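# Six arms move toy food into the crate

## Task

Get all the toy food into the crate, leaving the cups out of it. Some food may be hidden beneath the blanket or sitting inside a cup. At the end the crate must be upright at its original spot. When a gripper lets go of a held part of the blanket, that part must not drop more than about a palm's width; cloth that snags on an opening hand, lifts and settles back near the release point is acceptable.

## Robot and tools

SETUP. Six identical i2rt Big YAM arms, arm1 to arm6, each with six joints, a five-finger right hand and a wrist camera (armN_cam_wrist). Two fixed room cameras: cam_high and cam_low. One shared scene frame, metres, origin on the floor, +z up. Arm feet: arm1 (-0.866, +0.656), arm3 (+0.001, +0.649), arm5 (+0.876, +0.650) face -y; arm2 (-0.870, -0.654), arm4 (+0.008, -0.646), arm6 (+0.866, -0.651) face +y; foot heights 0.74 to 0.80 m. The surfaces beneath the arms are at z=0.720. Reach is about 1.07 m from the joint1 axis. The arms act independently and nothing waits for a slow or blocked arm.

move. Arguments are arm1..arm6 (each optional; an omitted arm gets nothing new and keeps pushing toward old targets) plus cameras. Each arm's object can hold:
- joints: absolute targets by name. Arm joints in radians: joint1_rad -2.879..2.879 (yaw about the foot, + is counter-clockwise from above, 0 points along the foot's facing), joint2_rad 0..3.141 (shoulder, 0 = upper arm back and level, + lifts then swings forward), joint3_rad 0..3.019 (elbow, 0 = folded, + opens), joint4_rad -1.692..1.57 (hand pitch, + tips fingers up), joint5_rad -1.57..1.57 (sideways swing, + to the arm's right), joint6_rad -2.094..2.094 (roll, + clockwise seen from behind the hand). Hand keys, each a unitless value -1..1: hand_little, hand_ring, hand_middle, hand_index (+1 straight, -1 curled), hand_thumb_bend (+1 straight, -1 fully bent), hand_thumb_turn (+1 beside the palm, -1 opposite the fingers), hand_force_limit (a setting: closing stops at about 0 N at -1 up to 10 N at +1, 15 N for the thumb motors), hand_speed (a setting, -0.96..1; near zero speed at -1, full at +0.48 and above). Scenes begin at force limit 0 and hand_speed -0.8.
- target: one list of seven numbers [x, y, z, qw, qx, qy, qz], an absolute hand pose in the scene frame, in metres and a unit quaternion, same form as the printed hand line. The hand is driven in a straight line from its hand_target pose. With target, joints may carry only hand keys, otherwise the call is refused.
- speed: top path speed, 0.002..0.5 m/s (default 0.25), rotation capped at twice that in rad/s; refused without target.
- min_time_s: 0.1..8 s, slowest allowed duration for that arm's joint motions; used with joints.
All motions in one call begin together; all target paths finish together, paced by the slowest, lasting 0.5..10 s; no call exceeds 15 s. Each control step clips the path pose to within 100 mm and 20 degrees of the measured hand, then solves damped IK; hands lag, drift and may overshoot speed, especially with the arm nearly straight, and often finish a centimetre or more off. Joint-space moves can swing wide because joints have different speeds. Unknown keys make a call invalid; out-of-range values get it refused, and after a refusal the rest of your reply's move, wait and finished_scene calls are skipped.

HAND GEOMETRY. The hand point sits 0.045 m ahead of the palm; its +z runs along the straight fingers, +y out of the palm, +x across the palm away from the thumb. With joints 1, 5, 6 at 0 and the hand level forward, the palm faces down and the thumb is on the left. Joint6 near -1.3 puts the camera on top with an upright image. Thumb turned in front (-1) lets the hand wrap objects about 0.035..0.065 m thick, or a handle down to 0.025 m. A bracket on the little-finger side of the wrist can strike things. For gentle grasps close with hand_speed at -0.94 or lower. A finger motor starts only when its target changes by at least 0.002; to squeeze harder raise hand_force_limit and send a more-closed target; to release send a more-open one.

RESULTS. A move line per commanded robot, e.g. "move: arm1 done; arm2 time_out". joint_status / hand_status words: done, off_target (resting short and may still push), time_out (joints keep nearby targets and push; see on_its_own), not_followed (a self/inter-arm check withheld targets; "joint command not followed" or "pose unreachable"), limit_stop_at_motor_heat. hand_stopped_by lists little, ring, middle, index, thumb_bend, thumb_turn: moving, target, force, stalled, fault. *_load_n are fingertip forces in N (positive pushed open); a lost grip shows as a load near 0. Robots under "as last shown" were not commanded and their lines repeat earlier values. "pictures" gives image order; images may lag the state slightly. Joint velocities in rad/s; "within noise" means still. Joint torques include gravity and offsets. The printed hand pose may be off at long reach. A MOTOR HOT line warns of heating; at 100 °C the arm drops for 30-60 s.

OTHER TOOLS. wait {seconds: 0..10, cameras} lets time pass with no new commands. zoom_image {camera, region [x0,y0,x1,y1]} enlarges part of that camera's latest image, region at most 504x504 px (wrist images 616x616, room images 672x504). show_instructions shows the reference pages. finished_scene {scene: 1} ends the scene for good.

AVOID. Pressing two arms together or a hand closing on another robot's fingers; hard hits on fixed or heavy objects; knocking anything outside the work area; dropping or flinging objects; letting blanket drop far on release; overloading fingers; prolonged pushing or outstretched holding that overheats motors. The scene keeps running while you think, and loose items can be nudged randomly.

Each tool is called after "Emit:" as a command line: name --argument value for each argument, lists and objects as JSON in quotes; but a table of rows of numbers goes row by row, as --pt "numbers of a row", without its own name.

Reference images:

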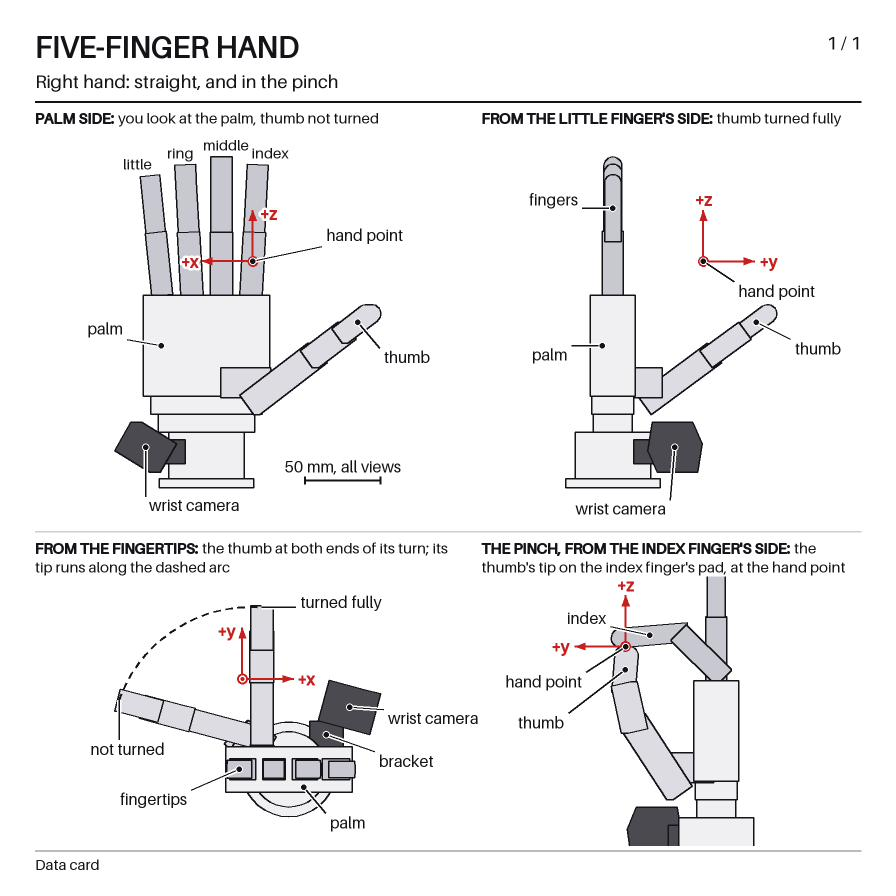

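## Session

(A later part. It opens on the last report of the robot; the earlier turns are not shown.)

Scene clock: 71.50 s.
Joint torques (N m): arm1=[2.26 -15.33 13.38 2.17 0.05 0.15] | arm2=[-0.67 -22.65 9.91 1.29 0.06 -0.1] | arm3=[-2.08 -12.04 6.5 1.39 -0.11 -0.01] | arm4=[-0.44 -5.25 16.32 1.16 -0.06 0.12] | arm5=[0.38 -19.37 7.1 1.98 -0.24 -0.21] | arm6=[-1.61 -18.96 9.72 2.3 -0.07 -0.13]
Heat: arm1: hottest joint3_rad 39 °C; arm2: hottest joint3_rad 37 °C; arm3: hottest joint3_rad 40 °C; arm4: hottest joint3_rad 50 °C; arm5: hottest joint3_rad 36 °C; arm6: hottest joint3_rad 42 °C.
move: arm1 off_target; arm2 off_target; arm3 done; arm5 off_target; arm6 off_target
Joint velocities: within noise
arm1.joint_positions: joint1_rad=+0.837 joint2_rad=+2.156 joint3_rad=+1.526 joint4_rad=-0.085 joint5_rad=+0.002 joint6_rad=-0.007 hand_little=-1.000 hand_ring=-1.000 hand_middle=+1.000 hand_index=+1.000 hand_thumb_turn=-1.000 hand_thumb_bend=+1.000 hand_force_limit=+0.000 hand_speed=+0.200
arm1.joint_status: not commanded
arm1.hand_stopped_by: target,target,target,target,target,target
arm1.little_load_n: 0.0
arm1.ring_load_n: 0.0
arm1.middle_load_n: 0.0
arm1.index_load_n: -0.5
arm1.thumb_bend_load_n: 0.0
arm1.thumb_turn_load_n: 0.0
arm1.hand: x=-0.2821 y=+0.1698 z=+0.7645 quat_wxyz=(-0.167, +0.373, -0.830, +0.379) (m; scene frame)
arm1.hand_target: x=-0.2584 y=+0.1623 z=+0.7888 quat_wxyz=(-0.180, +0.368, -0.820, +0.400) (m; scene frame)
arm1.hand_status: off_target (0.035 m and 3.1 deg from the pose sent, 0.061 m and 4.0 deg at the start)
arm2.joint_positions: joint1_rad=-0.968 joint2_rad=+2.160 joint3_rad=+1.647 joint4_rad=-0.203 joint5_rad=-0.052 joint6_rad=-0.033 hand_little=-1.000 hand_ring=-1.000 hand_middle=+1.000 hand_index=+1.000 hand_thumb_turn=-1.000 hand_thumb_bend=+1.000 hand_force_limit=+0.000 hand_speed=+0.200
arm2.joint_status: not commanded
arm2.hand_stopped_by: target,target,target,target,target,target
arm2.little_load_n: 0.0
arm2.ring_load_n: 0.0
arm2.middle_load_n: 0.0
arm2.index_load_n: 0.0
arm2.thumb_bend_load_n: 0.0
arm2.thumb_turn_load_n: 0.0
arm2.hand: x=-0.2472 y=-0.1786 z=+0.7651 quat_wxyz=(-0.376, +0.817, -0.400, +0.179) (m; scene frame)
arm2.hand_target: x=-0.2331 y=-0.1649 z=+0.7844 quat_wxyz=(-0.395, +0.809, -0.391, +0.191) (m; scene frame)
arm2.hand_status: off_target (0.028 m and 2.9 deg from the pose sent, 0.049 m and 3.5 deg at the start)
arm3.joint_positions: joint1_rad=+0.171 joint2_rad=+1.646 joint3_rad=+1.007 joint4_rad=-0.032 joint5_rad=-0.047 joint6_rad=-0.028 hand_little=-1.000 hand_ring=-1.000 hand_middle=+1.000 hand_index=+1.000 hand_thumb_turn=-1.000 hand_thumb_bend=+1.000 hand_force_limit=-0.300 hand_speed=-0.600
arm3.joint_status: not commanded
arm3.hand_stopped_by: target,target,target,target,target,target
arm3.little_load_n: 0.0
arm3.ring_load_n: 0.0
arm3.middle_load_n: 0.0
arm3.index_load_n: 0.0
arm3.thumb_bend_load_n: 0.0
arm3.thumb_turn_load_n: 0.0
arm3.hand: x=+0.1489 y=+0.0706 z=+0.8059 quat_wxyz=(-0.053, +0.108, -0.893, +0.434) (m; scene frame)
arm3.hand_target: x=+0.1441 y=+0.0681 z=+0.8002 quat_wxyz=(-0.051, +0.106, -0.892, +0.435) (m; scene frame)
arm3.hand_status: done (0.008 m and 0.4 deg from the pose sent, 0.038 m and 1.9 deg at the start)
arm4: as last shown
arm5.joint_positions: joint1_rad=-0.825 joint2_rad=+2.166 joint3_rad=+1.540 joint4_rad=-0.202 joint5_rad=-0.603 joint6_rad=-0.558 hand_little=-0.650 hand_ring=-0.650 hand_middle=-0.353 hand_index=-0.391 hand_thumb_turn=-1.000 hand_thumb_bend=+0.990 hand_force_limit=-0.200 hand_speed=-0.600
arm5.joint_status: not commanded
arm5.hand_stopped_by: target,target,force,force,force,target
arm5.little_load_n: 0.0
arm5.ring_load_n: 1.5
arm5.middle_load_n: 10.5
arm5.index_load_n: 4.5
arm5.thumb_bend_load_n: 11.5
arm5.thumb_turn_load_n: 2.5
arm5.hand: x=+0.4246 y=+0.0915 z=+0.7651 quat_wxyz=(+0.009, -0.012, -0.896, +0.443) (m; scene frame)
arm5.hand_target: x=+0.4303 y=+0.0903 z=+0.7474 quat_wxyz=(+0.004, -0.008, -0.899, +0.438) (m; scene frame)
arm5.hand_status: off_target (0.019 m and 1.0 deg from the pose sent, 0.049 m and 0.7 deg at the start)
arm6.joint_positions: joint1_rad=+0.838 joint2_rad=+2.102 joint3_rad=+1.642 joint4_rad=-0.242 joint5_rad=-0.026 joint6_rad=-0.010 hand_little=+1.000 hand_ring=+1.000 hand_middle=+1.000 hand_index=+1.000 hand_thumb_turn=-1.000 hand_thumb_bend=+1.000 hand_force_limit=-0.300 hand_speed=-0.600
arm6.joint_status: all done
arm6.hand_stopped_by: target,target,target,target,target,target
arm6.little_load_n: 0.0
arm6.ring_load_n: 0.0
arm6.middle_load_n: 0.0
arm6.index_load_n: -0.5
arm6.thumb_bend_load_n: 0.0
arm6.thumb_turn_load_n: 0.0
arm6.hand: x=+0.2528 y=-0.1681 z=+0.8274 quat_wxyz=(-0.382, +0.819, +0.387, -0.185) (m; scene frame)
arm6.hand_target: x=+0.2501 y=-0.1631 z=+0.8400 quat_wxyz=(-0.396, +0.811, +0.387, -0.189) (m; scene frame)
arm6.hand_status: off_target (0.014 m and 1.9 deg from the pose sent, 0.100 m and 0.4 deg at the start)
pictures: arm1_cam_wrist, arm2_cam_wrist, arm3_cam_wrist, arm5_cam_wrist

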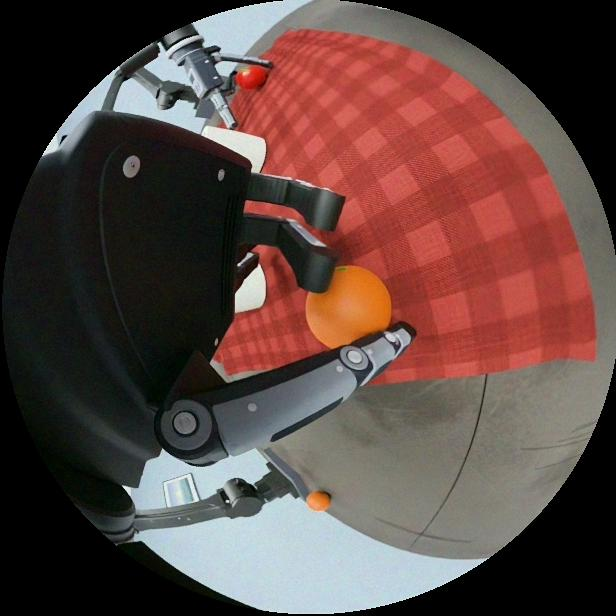

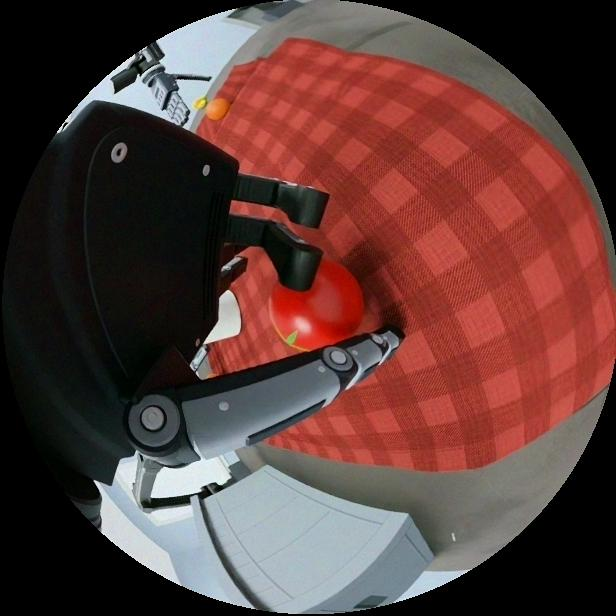

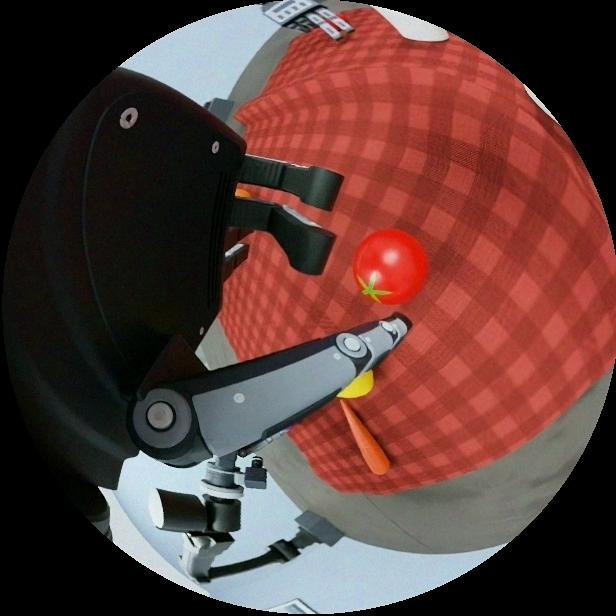

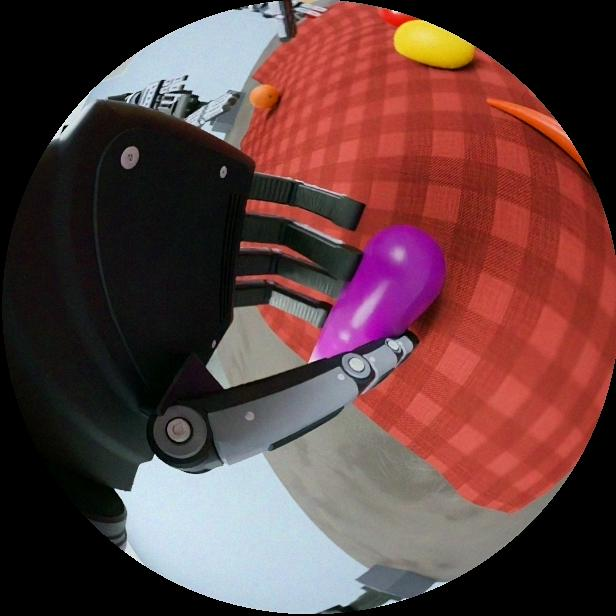

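Emit:
move --arm1 '{"target": [-0.2595, 0.1715, 0.787, 0.1797, -0.3684, 0.8197, -0.3999], "speed": 0.08}' --arm2 '{"target": [-0.220, -0.148, 0.780, 0.3947, -0.8092, 0.3911, -0.1908], "speed": 0.08}' --arm3 '{"target": [0.123, 0.074, 0.757, 0.0515, -0.1056, 0.8925, -0.4354], "speed": 0.1}' --arm5 '{"target": [0.432, 0.091, 0.739, -0.0038, 0.0079, 0.8987, -0.4384], "speed": 0.05}' --arm6 '{"target": [0.76, -0.10, 0.93, 0.4303, -0.8822, -0.1715, 0.0836], "speed": 0.4}' --cameras '["arm1_cam_wrist", "arm2_cam_wrist", "arm3_cam_wrist", "arm5_cam_wrist", "arm6_cam_wrist", "cam_high"]'

Scene clock: 74.47 s.
Joint torques (N m): arm1=[2.43 -16.38 10.43 2.92 0.05 0.16] | arm2=[-0.5 -22.48 10.25 0.66 0.09 -0.05] | arm3=[-2.2 -11.22 5.87 1.37 -0.16 -0.1] | arm4=[-0.38 -5.3 16.34 1.14 -0.06 0.12] | arm5=[0.44 -18.67 6.74 1.99 -0.21 -0.21] | arm6=[-0.62 -11.11 10.29 1.02 -0.26 -0.12]
Heat: arm1: hottest joint3_rad 39 °C; arm2: hottest joint3_rad 37 °C; arm3: hottest joint3_rad 40 °C; arm4: hottest joint3_rad 52 °C; arm5: hottest joint3_rad 36 °C; arm6: hottest joint3_rad 42 °C.
move: arm1 off_target; arm2 off_target; arm3 off_target; arm5 off_target; arm6 off_target
Joint velocities: within noise
arm1.joint_positions: joint1_rad=+0.844 joint2_rad=+2.156 joint3_rad=+1.526 joint4_rad=-0.085 joint5_rad=+0.009 joint6_rad=-0.002 hand_little=-1.000 hand_ring=-1.000 hand_middle=+1.000 hand_index=+1.000 hand_thumb_turn=-1.000 hand_thumb_bend=+1.000 hand_force_limit=+0.000 hand_speed=+0.200
arm1.joint_status: not commanded
arm1.hand_stopped_by: target,target,target,target,target,target
arm1.little_load_n: 0.0
arm1.ring_load_n: 0.0
arm1.middle_load_n: 0.0
arm1.index_load_n: 0.0
arm1.thumb_bend_load_n: 0.0
arm1.thumb_turn_load_n: 0.0
arm1.hand: x=-0.2793 y=+0.1729 z=+0.7645 quat_wxyz=(-0.166, +0.372, -0.831, +0.380) (m; scene frame)
arm1.hand_target: x=-0.2602 y=+0.1721 z=+0.7873 quat_wxyz=(-0.180, +0.368, -0.820, +0.400) (m; scene frame)
arm1.hand_status: off_target (0.030 m and 3.1 deg from the pose sent, 0.032 m and 3.1 deg at the start)
arm2.joint_positions: joint1_rad=-0.961 joint2_rad=+2.203 joint3_rad=+1.729 joint4_rad=-0.214 joint5_rad=-0.046 joint6_rad=-0.033 hand_little=-1.000 hand_ring=-1.000 hand_middle=+1.000 hand_index=+1.000 hand_thumb_turn=-1.000 hand_thumb_bend=+1.000 hand_force_limit=+0.000 hand_speed=+0.200
arm2.joint_status: not commanded
arm2.hand_stopped_by: target,target,target,target,target,target
arm2.little_load_n: 0.0
arm2.ring_load_n: 0.0
arm2.middle_load_n: 0.0
arm2.index_load_n: 0.0
arm2.thumb_bend_load_n: 0.0
arm2.thumb_turn_load_n: 0.0
arm2.hand: x=-0.2293 y=-0.1609 z=+0.7708 quat_wxyz=(-0.386, +0.812, -0.395, +0.186) (m; scene frame)
arm2.hand_target: x=-0.2206 y=-0.1485 z=+0.7804 quat_wxyz=(-0.395, +0.809, -0.391, +0.191) (m; scene frame)
arm2.hand_status: off_target (0.018 m and 1.3 deg from the pose sent, 0.043 m and 2.9 deg at the start)
arm3.joint_positions: joint1_rad=+0.129 joint2_rad=+1.700 joint3_rad=+0.945 joint4_rad=+0.092 joint5_rad=-0.079 joint6_rad=-0.050 hand_little=-1.000 hand_ring=-1.000 hand_middle=+1.000 hand_index=+1.000 hand_thumb_turn=-1.000 hand_thumb_bend=+1.000 hand_force_limit=-0.300 hand_speed=-0.600
arm3.joint_status: not commanded
arm3.hand_stopped_by: target,target,target,target,target,target
arm3.little_load_n: 0.0
arm3.ring_load_n: 0.0
arm3.middle_load_n: 0.0
arm3.index_load_n: 0.0
arm3.thumb_bend_load_n: 0.0
arm3.thumb_turn_load_n: 0.0
arm3.hand: x=+0.1280 y=+0.0740 z=+0.7675 quat_wxyz=(-0.054, +0.106, -0.891, +0.437) (m; scene frame)
arm3.hand_target: x=+0.1230 y=+0.0743 z=+0.7572 quat_wxyz=(-0.051, +0.106, -0.893, +0.435) (m; scene frame)
arm3.hand_status: off_target (0.012 m and 0.4 deg from the pose sent, 0.055 m and 0.4 deg at the start)
arm4: as last shown
arm5.joint_positions: joint1_rad=-0.825 joint2_rad=+2.166 joint3_rad=+1.533 joint4_rad=-0.183 joint5_rad=-0.603 joint6_rad=-0.558 hand_little=-0.650 hand_ring=-0.650 hand_middle=-0.353 hand_index=-0.391 hand_thumb_turn=-1.000 hand_thumb_bend=+0.990 hand_force_limit=-0.200 hand_speed=-0.600
arm5.joint_status: not commanded
arm5.hand_stopped_by: target,target,force,force,force,target
arm5.little_load_n: 0.0
arm5.ring_load_n: 1.0
arm5.middle_load_n: 11.0
arm5.index_load_n: 4.0
arm5.thumb_bend_load_n: 11.5
arm5.thumb_turn_load_n: 2.5
arm5.hand: x=+0.4239 y=+0.0908 z=+0.7642 quat_wxyz=(+0.013, -0.010, -0.894, +0.447) (m; scene frame)
arm5.hand_target: x=+0.4325 y=+0.0917 z=+0.7396 quat_wxyz=(+0.004, -0.008, -0.899, +0.438) (m; scene frame)
arm5.hand_status: off_target (0.026 m and 1.5 deg from the pose sent, 0.027 m and 1.0 deg at the start)
arm6.joint_positions: joint1_rad=+0.049 joint2_rad=+1.492 joint3_rad=+1.036 joint4_rad=-0.249 joint5_rad=-0.235 joint6_rad=-0.185 hand_little=+1.000 hand_ring=+1.000 hand_middle=+1.000 hand_index=+1.000 hand_thumb_turn=-1.000 hand_thumb_bend=+1.000 hand_force_limit=-0.300 hand_speed=-0.600
arm6.joint_status: not commanded
arm6.hand_stopped_by: target,target,target,target,target,target
arm6.little_load_n: 0.0
arm6.ring_load_n: 0.0
arm6.middle_load_n: 0.0
arm6.index_load_n: 0.0
arm6.thumb_bend_load_n: 0.0
arm6.thumb_turn_load_n: 0.0
arm6.hand: x=+0.7641 y=-0.0995 z=+0.9194 quat_wxyz=(-0.425, +0.887, +0.163, -0.084) (m; scene frame)
arm6.hand_target: x=+0.7600 y=-0.1001 z=+0.9298 quat_wxyz=(-0.430, +0.882, +0.172, -0.084) (m; scene frame)
arm6.hand_status: off_target (0.011 m and 1.3 deg from the pose sent, 0.522 m and 28.8 deg at the start)
pictures: arm1_cam_wrist, arm2_cam_wrist, arm3_cam_wrist, arm5_cam_wrist, arm6_cam_wrist, cam_high

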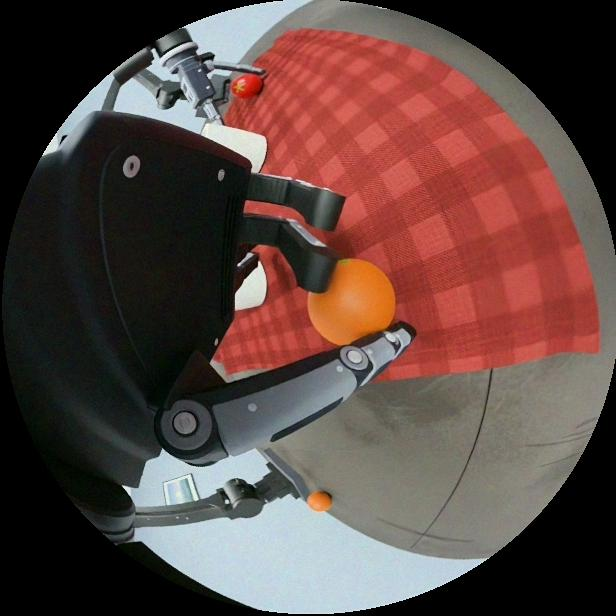

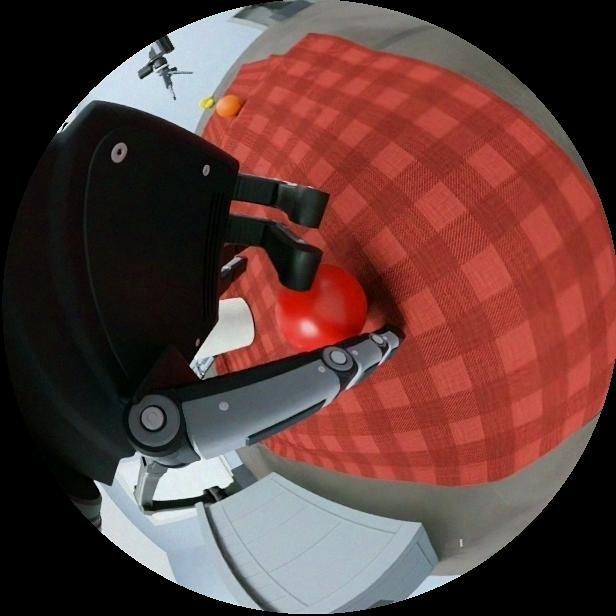

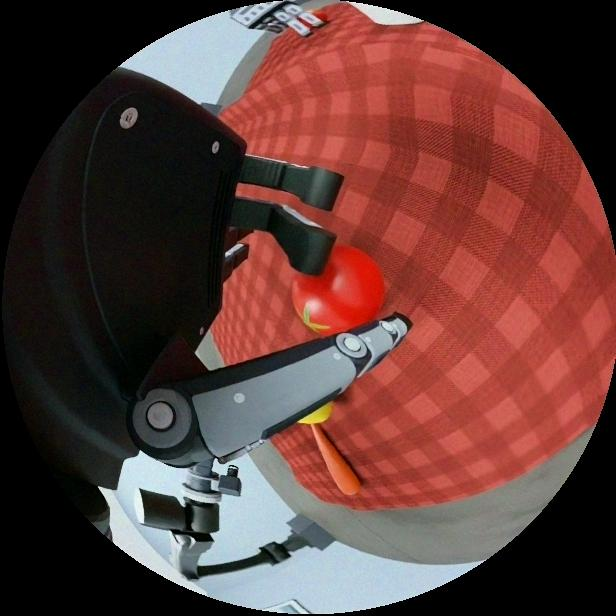

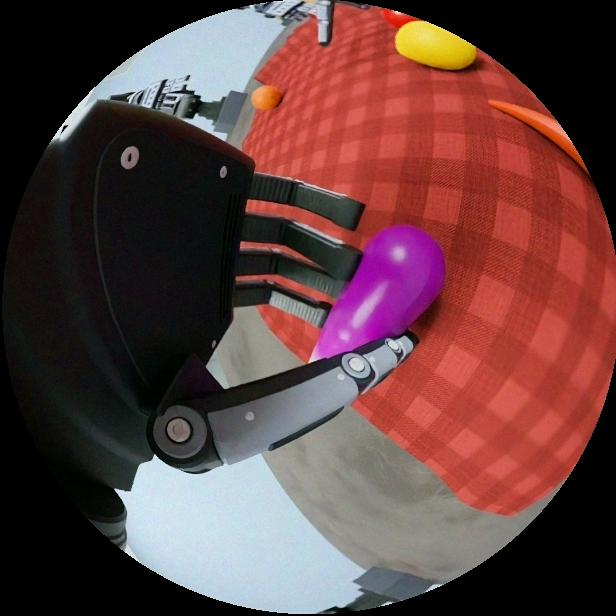

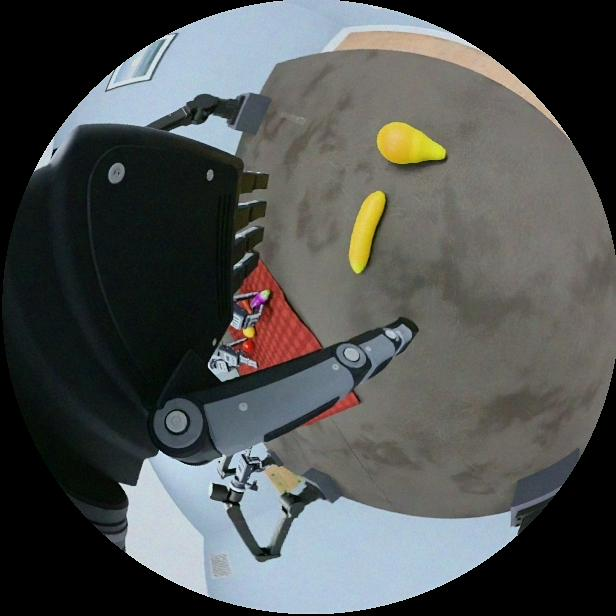

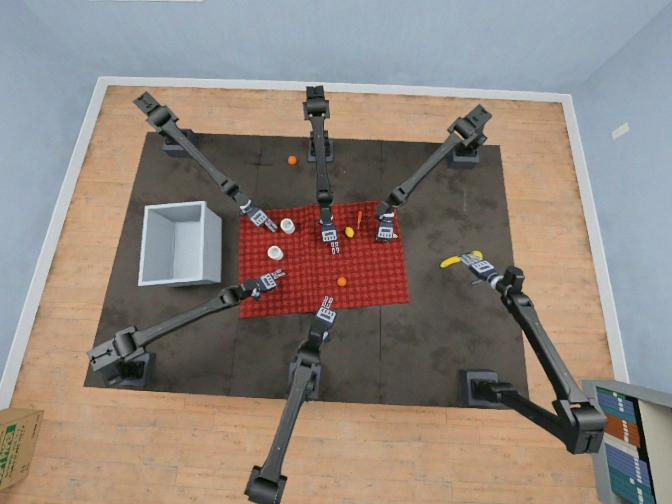

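Emit:
move --arm1 '{"joints": {"hand_speed": -0.7, "hand_force_limit": -0.4, "hand_index": -0.5, "hand_middle": -0.5}}' --arm2 '{"target": [-0.214, -0.143, 0.772, 0.3947, -0.8092, 0.3911, -0.1908], "speed": 0.08, "joints": {"hand_speed": -0.7, "hand_force_limit": -0.4, "hand_index": -0.5, "hand_middle": -0.5}}' --arm3 '{"target": [0.123, 0.074, 0.750, 0.0515, -0.1056, 0.8925, -0.4354], "speed": 0.05, "joints": {"hand_speed": -0.7, "hand_force_limit": -0.4, "hand_index": -0.5, "hand_middle": -0.5}}' --arm4 '{"target": [0.152, -0.155, 0.85, 0.433, -0.8877, 0.1406, -0.0686], "speed": 0.2}' --arm5 '{"target": [0.43, 0.091, 0.756, -0.0038, 0.0079, 0.8987, -0.4384], "speed": 0.05, "joints": {"hand_speed": -0.5, "hand_index": 1.0, "hand_middle": 1.0, "hand_ring": 1.0, "hand_little": 1.0, "hand_thumb_bend": 1.0}}' --arm6 '{"target": [0.752, -0.029, 0.81, 0.433, -0.8877, -0.1406, 0.0686], "speed": 0.15}' --cameras '["all"]'

Scene clock: 77.80 s.
Joint torques (N m): arm1=[2.37 -16.38 10.41 2.55 0.04 0.14] | arm2=[-0.15 -22.42 9.87 0.64 0.11 -0.03] | arm3=[-2.08 -10.75 5.78 1.48 -0.14 -0.06] | arm4=[-0.85 -11.46 13.15 2.11 -0.13 -0.14] | arm5=[0.32 -20.54 7.76 1.24 -0.28 -0.22] | arm6=[-0.09 -12.75 12.36 2.4 -0.07 0.08]
Heat: arm1: hottest joint3_rad 39 °C; arm2: hottest joint3_rad 37 °C; arm3: hottest joint3_rad 40 °C; arm4: hottest joint3_rad 53 °C; arm5: hottest joint3_rad 37 °C; arm6: hottest joint3_rad 42 °C.
move: arm1 off_target; arm2 off_target; arm3 off_target; arm4 off_target; arm5 done; arm6 off_target
Joint velocities: within noise
arm1.joint_positions: joint1_rad=+0.844 joint2_rad=+2.156 joint3_rad=+1.526 joint4_rad=-0.077 joint5_rad=+0.009 joint6_rad=+0.000 hand_little=-1.000 hand_ring=-1.000 hand_middle=-0.185 hand_index=-0.297 hand_thumb_turn=-1.000 hand_thumb_bend=+1.000 hand_force_limit=-0.400 hand_speed=-0.700
arm1.joint_status: hand_middle off_target (ended at -0.185, target -0.500); hand_index off_target (ended at -0.297, target -0.500); the others done
arm1.hand_stopped_by: target,target,force,force,target,target
arm1.little_load_n: 0.0
arm1.ring_load_n: 0.0
arm1.middle_load_n: 5.5
arm1.index_load_n: 3.5
arm1.thumb_bend_load_n: 1.0
arm1.thumb_turn_load_n: 0.5
arm1.hand: x=-0.2778 y=+0.1717 z=+0.7659 quat_wxyz=(-0.168, +0.370, -0.829, +0.383) (m; scene frame)
arm1.hand_target: x=-0.2602 y=+0.1722 z=+0.7873 quat_wxyz=(-0.180, +0.368, -0.820, +0.400) (m; scene frame)
arm1.hand_status: not commanded
arm2.joint_positions: joint1_rad=-0.960 joint2_rad=+2.230 joint3_rad=+1.767 joint4_rad=-0.214 joint5_rad=-0.045 joint6_rad=-0.033 hand_little=-1.000 hand_ring=-1.000 hand_middle=+0.673 hand_index=-0.297 hand_thumb_turn=-1.000 hand_thumb_bend=+1.000 hand_force_limit=-0.400 hand_speed=-0.700
arm2.joint_status: hand_middle off_target (ended at +0.673, target -0.500); hand_index off_target (ended at -0.297, target -0.500); the others done
arm2.hand_stopped_by: target,target,force,force,target,target
arm2.little_load_n: 0.0
arm2.ring_load_n: 0.0
arm2.middle_load_n: 0.0
arm2.index_load_n: 4.5
arm2.thumb_bend_load_n: 0.5
arm2.thumb_turn_load_n: -1.0
arm2.hand: x=-0.2204 y=-0.1541 z=+0.7687 quat_wxyz=(-0.390, +0.810, -0.394, +0.188) (m; scene frame)
arm2.hand_target: x=-0.2144 y=-0.1434 z=+0.7721 quat_wxyz=(-0.395, +0.809, -0.391, +0.191) (m; scene frame)
arm2.hand_status: off_target (0.013 m and 0.7 deg from the pose sent, 0.024 m and 1.3 deg at the start)
arm3.joint_positions: joint1_rad=+0.129 joint2_rad=+1.713 joint3_rad=+0.940 joint4_rad=+0.113 joint5_rad=-0.079 joint6_rad=-0.051 hand_little=-1.000 hand_ring=-1.000 hand_middle=-0.158 hand_index=-0.215 hand_thumb_turn=-1.000 hand_thumb_bend=+1.000 hand_force_limit=-0.400 hand_speed=-0.700
arm3.joint_status: hand_middle off_target (ended at -0.158, target -0.500); hand_index off_target (ended at -0.215, target -0.500); the others done
arm3.hand_stopped_by: target,target,force,force,target,target
arm3.little_load_n: 0.0
arm3.ring_load_n: 0.0
arm3.middle_load_n: 2.5
arm3.index_load_n: 3.5
arm3.thumb_bend_load_n: 0.5
arm3.thumb_turn_load_n: 0.0
arm3.hand: x=+0.1281 y=+0.0729 z=+0.7620 quat_wxyz=(-0.054, +0.106, -0.890, +0.439) (m; scene frame)
arm3.hand_target: x=+0.1231 y=+0.0743 z=+0.7502 quat_wxyz=(-0.052, +0.106, -0.893, +0.435) (m; scene frame)
arm3.hand_status: off_target (0.013 m and 0.6 deg from the pose sent, 0.018 m and 0.4 deg at the start)
arm4.joint_positions: joint1_rad=-0.290 joint2_rad=+1.422 joint3_rad=+0.700 joint4_rad=+0.005 joint5_rad=-0.018 joint6_rad=-0.013 hand_little=-1.000 hand_ring=-1.000 hand_middle=+1.000 hand_index=+1.000 hand_thumb_turn=-1.000 hand_thumb_bend=+1.000 hand_force_limit=-0.300 hand_speed=-0.600
arm4.joint_status: not commanded
arm4.hand_stopped_by: target,target,target,target,target,target
arm4.little_load_n: 0.0
arm4.ring_load_n: 0.0
arm4.middle_load_n: 0.0
arm4.index_load_n: 0.0
arm4.thumb_bend_load_n: 0.0
arm4.thumb_turn_load_n: 0.0
arm4.hand: x=+0.1375 y=-0.1812 z=+0.8279 quat_wxyz=(-0.406, +0.900, -0.146, +0.060) (m; scene frame)
arm4.hand_target: x=+0.1514 y=-0.1570 z=+0.8510 quat_wxyz=(-0.433, +0.888, -0.141, +0.069) (m; scene frame)
arm4.hand_status: off_target (0.037 m and 3.5 deg from the pose sent, 0.192 m and 4.1 deg at the start)
arm5.joint_positions: joint1_rad=-0.825 joint2_rad=+2.166 joint3_rad=+1.533 joint4_rad=-0.196 joint5_rad=-0.603 joint6_rad=-0.558 hand_little=+1.000 hand_ring=+1.000 hand_middle=+1.000 hand_index=+1.000 hand_thumb_turn=-1.000 hand_thumb_bend=+1.000 hand_force_limit=-0.200 hand_speed=-0.500
arm5.joint_status: all done
arm5.hand_stopped_by: target,target,target,target,target,target
arm5.little_load_n: -0.5
arm5.ring_load_n: 0.0
arm5.middle_load_n: 0.0
arm5.index_load_n: -0.5
arm5.thumb_bend_load_n: 0.0
arm5.thumb_turn_load_n: 0.0
arm5.hand: x=+0.4260 y=+0.0928 z=+0.7628 quat_wxyz=(+0.008, -0.012, -0.896, +0.443) (m; scene frame)
arm5.hand_target: x=+0.4301 y=+0.0910 z=+0.7561 quat_wxyz=(+0.004, -0.008, -0.899, +0.438) (m; scene frame)
arm5.hand_status: done (0.008 m and 0.9 deg from the pose sent, 0.010 m and 1.5 deg at the start)
arm6.joint_positions: joint1_rad=+0.058 joint2_rad=+1.803 joint3_rad=+1.041 joint4_rad=+0.009 joint5_rad=-0.172 joint6_rad=-0.148 hand_little=+1.000 hand_ring=+1.000 hand_middle=+1.000 hand_index=+1.000 hand_thumb_turn=-1.000 hand_thumb_bend=+1.000 hand_force_limit=-0.300 hand_speed=-0.600
arm6.joint_status: not commanded
arm6.hand_stopped_by: target,target,target,target,target,target
arm6.little_load_n: 0.0
arm6.ring_load_n: 0.0
arm6.middle_load_n: 0.0
arm6.index_load_n: 0.0
arm6.thumb_bend_load_n: 0.0
arm6.thumb_turn_load_n: 0.0
arm6.hand: x=+0.7641 y=-0.0580 z=+0.7854 quat_wxyz=(-0.401, +0.903, +0.137, -0.067) (m; scene frame)
arm6.hand_target: x=+0.7523 y=-0.0313 z=+0.8111 quat_wxyz=(-0.433, +0.888, +0.140, -0.069) (m; scene frame)
arm6.hand_status: off_target (0.040 m and 4.0 deg from the pose sent, 0.131 m and 3.2 deg at the start)
pictures: arm1_cam_wrist, arm2_cam_wrist, arm3_cam_wrist, arm4_cam_wrist, arm5_cam_wrist, arm6_cam_wrist, cam_high, cam_low

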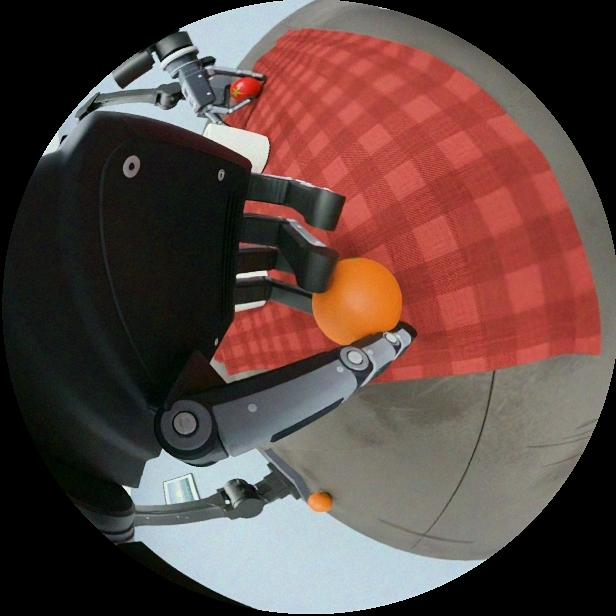

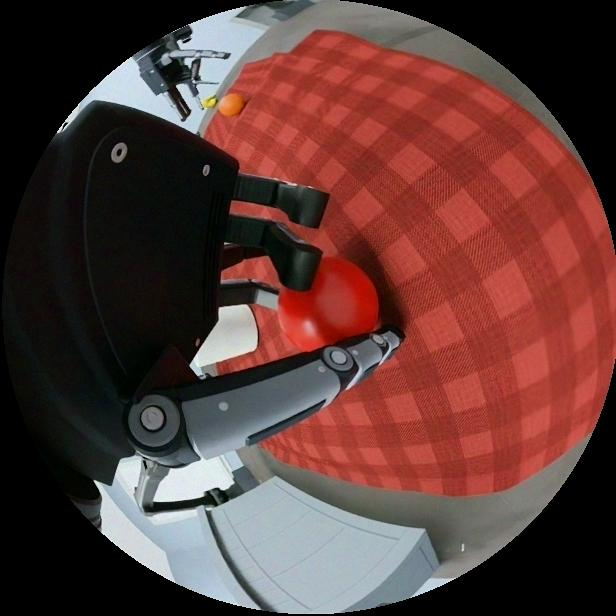

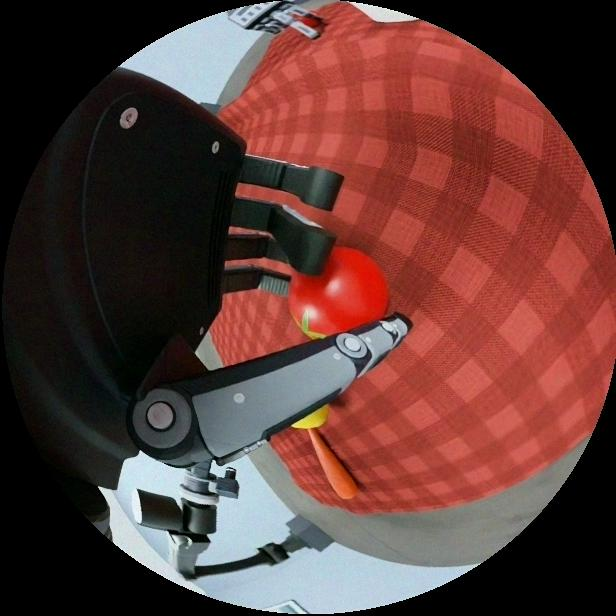

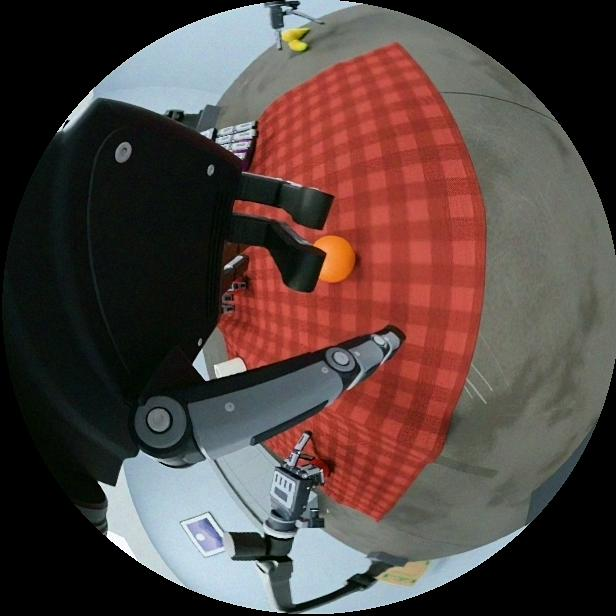

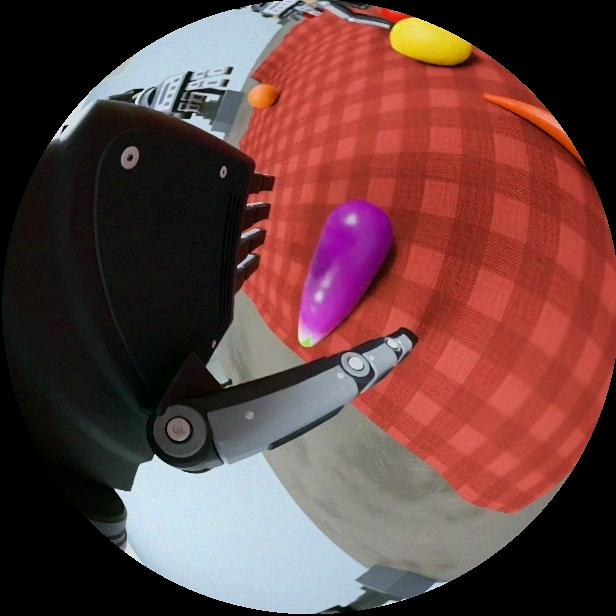

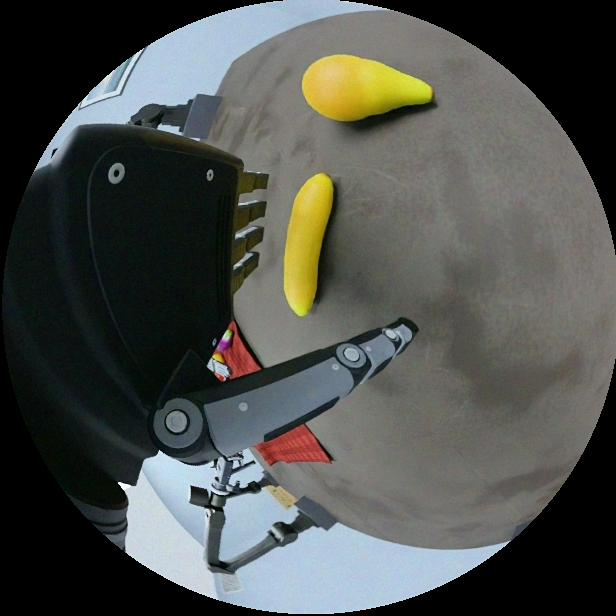

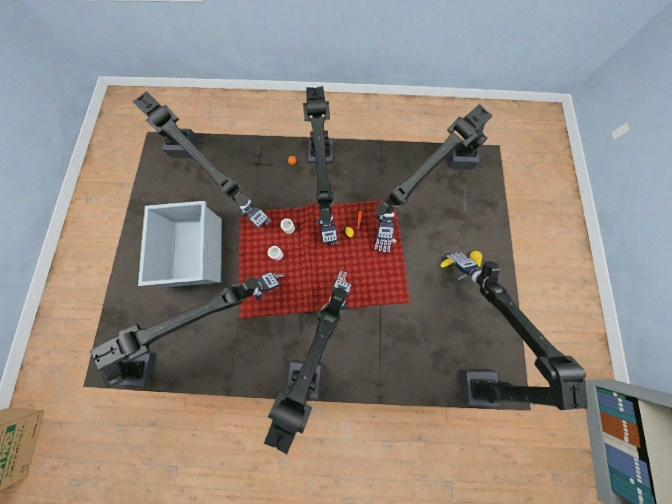

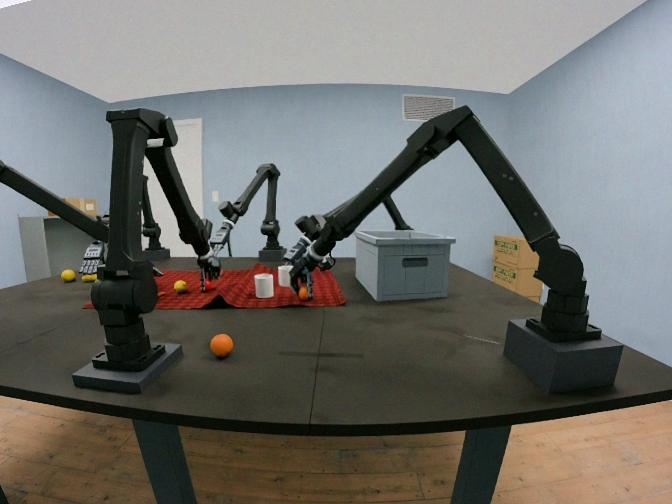

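Emit:
move --arm1 '{"joints": {"hand_force_limit": -0.3, "hand_thumb_bend": 0.6}}' --arm2 '{"joints": {"hand_middle": -0.48}}' --arm3 '{"joints": {"hand_force_limit": -0.3, "hand_thumb_bend": 0.6}}' --arm4 '{"target": [0.168, -0.112, 0.80, 0.433, -0.8877, 0.1406, -0.0686], "speed": 0.12}' --arm5 '{"target": [0.43, 0.19, 0.84, -0.0038, 0.0079, 0.8987, -0.4384], "speed": 0.2}' --arm6 '{"target": [0.745, 0.024, 0.795, 0.433, -0.8877, -0.1406, 0.0686], "speed": 0.12}' --cameras '["arm2_cam_wrist", "arm4_cam_wrist", "arm5_cam_wrist", "arm6_cam_wrist"]'

Scene clock: 80.73 s.
Joint torques (N m): arm1=[2.43 -16.32 10.47 2.55 0.06 0.14] | arm2=[-0.26 -22.53 9.77 0.62 0.09 -0.03] | arm3=[-1.55 -11.63 5.87 1.42 -0.16 -0.02] | arm4=[-0.85 -12.98 12.16 2.13 -0.12 -0.14] | arm5=[0.15 -17.32 7.13 1.16 -0.39 -0.27] | arm6=[-0.09 -13.92 12.81 1.22 -0.07 0.09]
Heat: arm1: hottest joint3_rad 39 °C; arm2: hottest joint3_rad 37 °C; arm3: hottest joint3_rad 40 °C; arm4: hottest joint3_rad 53 °C; arm5: hottest joint3_rad 37 °C; arm6: hottest joint3_rad 42 °C.
move: arm1 off_target; arm2 off_target; arm3 off_target; arm4 off_target; arm5 off_target; arm6 off_target
Joint velocities: within noise
arm1.joint_positions: joint1_rad=+0.844 joint2_rad=+2.156 joint3_rad=+1.526 joint4_rad=-0.077 joint5_rad=+0.009 joint6_rad=+0.000 hand_little=-1.000 hand_ring=-1.000 hand_middle=-0.185 hand_index=-0.297 hand_thumb_turn=-1.000 hand_thumb_bend=+0.992 hand_force_limit=-0.300 hand_speed=-0.700
arm1.joint_status: hand_thumb_bend off_target (ended at +0.992, target +0.600); the others done
arm1.hand_stopped_by: target,target,force,force,force,target
arm1.little_load_n: 0.0
arm1.ring_load_n: 0.0
arm1.middle_load_n: 5.5
arm1.index_load_n: 3.5
arm1.thumb_bend_load_n: 5.0
arm1.thumb_turn_load_n: 0.0
arm1.hand: x=-0.2778 y=+0.1717 z=+0.7659 quat_wxyz=(-0.168, +0.370, -0.829, +0.383) (m; scene frame)
arm1.hand_target: x=-0.2602 y=+0.1722 z=+0.7873 quat_wxyz=(-0.180, +0.368, -0.820, +0.400) (m; scene frame)
arm1.hand_status: not commanded
arm2.joint_positions: joint1_rad=-0.960 joint2_rad=+2.231 joint3_rad=+1.769 joint4_rad=-0.214 joint5_rad=-0.045 joint6_rad=-0.033 hand_little=-1.000 hand_ring=-1.000 hand_middle=+0.650 hand_index=-0.297 hand_thumb_turn=-1.000 hand_thumb_bend=+1.000 hand_force_limit=-0.400 hand_speed=-0.700
arm2.joint_status: hand_middle off_target (ended at +0.650, target -0.480)
arm2.hand_stopped_by: target,target,force,force,target,target
arm2.little_load_n: 0.0
arm2.ring_load_n: 0.0
arm2.middle_load_n: 0.0
arm2.index_load_n: 4.5
arm2.thumb_bend_load_n: 0.5
arm2.thumb_turn_load_n: -1.0
arm2.hand: x=-0.2198 y=-0.1537 z=+0.7693 quat_wxyz=(-0.391, +0.810, -0.394, +0.189) (m; scene frame)
arm2.hand_target: x=-0.2144 y=-0.1434 z=+0.7721 quat_wxyz=(-0.395, +0.809, -0.391, +0.191) (m; scene frame)
arm2.hand_status: not commanded
arm3.joint_positions: joint1_rad=+0.129 joint2_rad=+1.713 joint3_rad=+0.940 joint4_rad=+0.113 joint5_rad=-0.079 joint6_rad=-0.051 hand_little=-1.000 hand_ring=-1.000 hand_middle=-0.158 hand_index=-0.215 hand_thumb_turn=-1.000 hand_thumb_bend=+0.963 hand_force_limit=-0.300 hand_speed=-0.700
arm3.joint_status: hand_thumb_bend off_target (ended at +0.963, target +0.600); the others done
arm3.hand_stopped_by: target,target,force,force,force,target
arm3.little_load_n: 0.0
arm3.ring_load_n: 0.0
arm3.middle_load_n: 5.5
arm3.index_load_n: 6.0
arm3.thumb_bend_load_n: 5.5
arm3.thumb_turn_load_n: 0.0
arm3.hand: x=+0.1281 y=+0.0729 z=+0.7620 quat_wxyz=(-0.054, +0.106, -0.890, +0.439) (m; scene frame)
arm3.hand_target: x=+0.1231 y=+0.0743 z=+0.7502 quat_wxyz=(-0.052, +0.106, -0.893, +0.435) (m; scene frame)
arm3.hand_status: not commanded
arm4.joint_positions: joint1_rad=-0.290 joint2_rad=+1.627 joint3_rad=+0.781 joint4_rad=+0.140 joint5_rad=-0.020 joint6_rad=-0.014 hand_little=-1.000 hand_ring=-1.000 hand_middle=+1.000 hand_index=+1.000 hand_thumb_turn=-1.000 hand_thumb_bend=+1.000 hand_force_limit=-0.300 hand_speed=-0.600
arm4.joint_status: not commanded
arm4.hand_stopped_by: target,target,target,target,target,target
arm4.little_load_n: 0.0
arm4.ring_load_n: 0.0
arm4.middle_load_n: 0.0
arm4.index_load_n: 0.0
arm4.thumb_bend_load_n: 0.0
arm4.thumb_turn_load_n: 0.0
arm4.hand: x=+0.1530 y=-0.1369 z=+0.7860 quat_wxyz=(-0.412, +0.898, -0.145, +0.061) (m; scene frame)
arm4.hand_target: x=+0.1677 y=-0.1137 z=+0.8010 quat_wxyz=(-0.433, +0.888, -0.141, +0.069) (m; scene frame)
arm4.hand_status: off_target (0.032 m and 2.9 deg from the pose sent, 0.081 m and 3.5 deg at the start)
arm5.joint_positions: joint1_rad=-0.947 joint2_rad=+1.909 joint3_rad=+1.378 joint4_rad=-0.356 joint5_rad=-0.681 joint6_rad=-0.673 hand_little=+1.000 hand_ring=+1.000 hand_middle=+1.000 hand_index=+1.000 hand_thumb_turn=-1.000 hand_thumb_bend=+1.000 hand_force_limit=-0.200 hand_speed=-0.500
arm5.joint_status: not commanded
arm5.hand_stopped_by: target,target,target,target,target,target
arm5.little_load_n: 0.0
arm5.ring_load_n: 0.0
arm5.middle_load_n: 0.0
arm5.index_load_n: 0.0
arm5.thumb_bend_load_n: 0.0
arm5.thumb_turn_load_n: 0.0
arm5.hand: x=+0.4238 y=+0.1884 z=+0.8521 quat_wxyz=(+0.013, -0.010, -0.895, +0.446) (m; scene frame)
arm5.hand_target: x=+0.4301 y=+0.1900 z=+0.8403 quat_wxyz=(+0.004, -0.008, -0.899, +0.439) (m; scene frame)
arm5.hand_status: off_target (0.014 m and 1.4 deg from the pose sent, 0.124 m and 0.9 deg at the start)
arm6.joint_positions: joint1_rad=+0.062 joint2_rad=+1.931 joint3_rad=+1.205 joint4_rad=+0.009 joint5_rad=-0.169 joint6_rad=-0.146 hand_little=+1.000 hand_ring=+1.000 hand_middle=+1.000 hand_index=+1.000 hand_thumb_turn=-1.000 hand_thumb_bend=+1.000 hand_force_limit=-0.300 hand_speed=-0.600
arm6.joint_status: not commanded
arm6.hand_stopped_by: target,target,target,target,target,target
arm6.little_load_n: 0.0
arm6.ring_load_n: 0.5
arm6.middle_load_n: 0.0
arm6.index_load_n: 0.0
arm6.thumb_bend_load_n: 0.0
arm6.thumb_turn_load_n: 0.0
arm6.hand: x=+0.7574 y=+0.0026 z=+0.7785 quat_wxyz=(-0.417, +0.896, +0.138, -0.066) (m; scene frame)
arm6.hand_target: x=+0.7450 y=+0.0225 z=+0.7956 quat_wxyz=(-0.433, +0.888, +0.141, -0.069) (m; scene frame)
arm6.hand_status: off_target (0.030 m and 2.1 deg from the pose sent, 0.085 m and 4.0 deg at the start)
pictures: arm2_cam_wrist, arm4_cam_wrist, arm5_cam_wrist, arm6_cam_wrist

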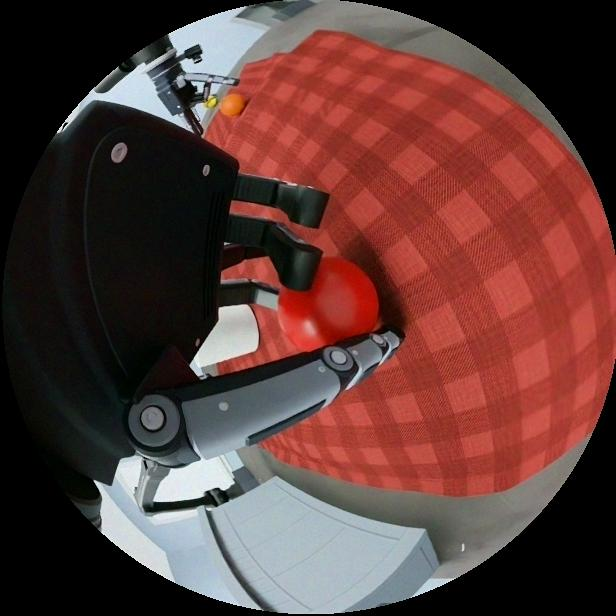

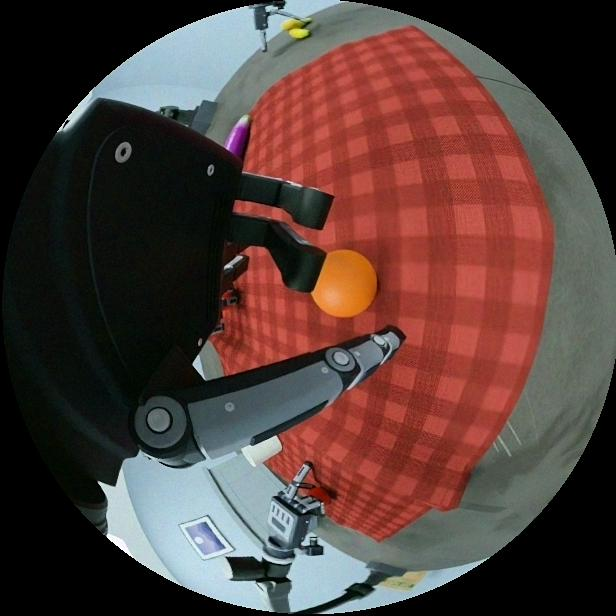

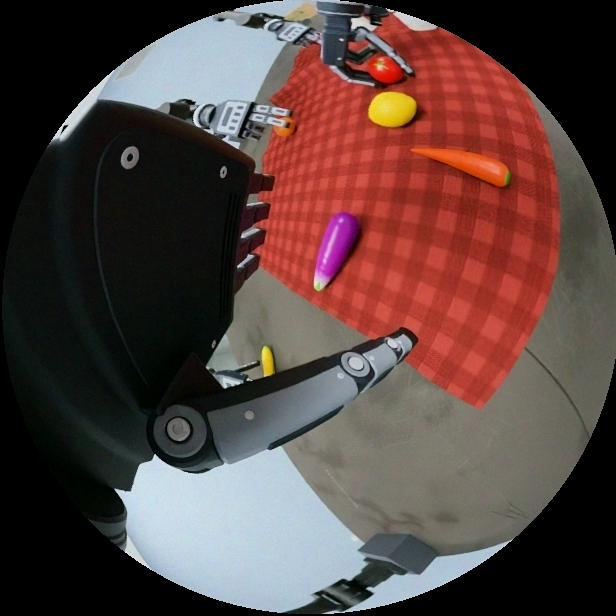

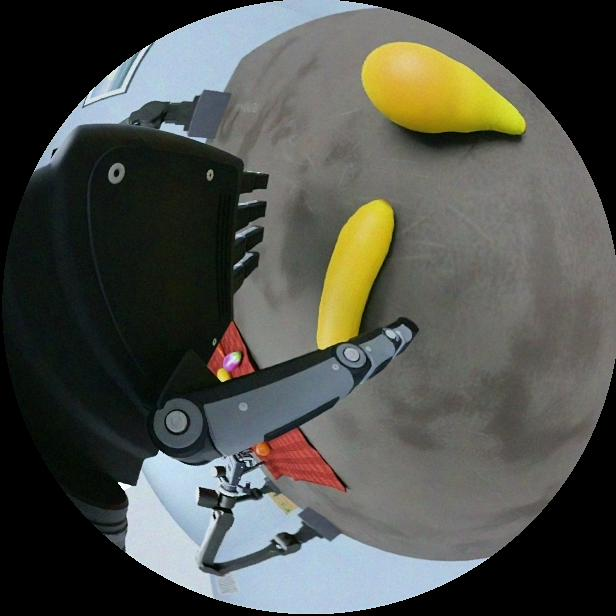

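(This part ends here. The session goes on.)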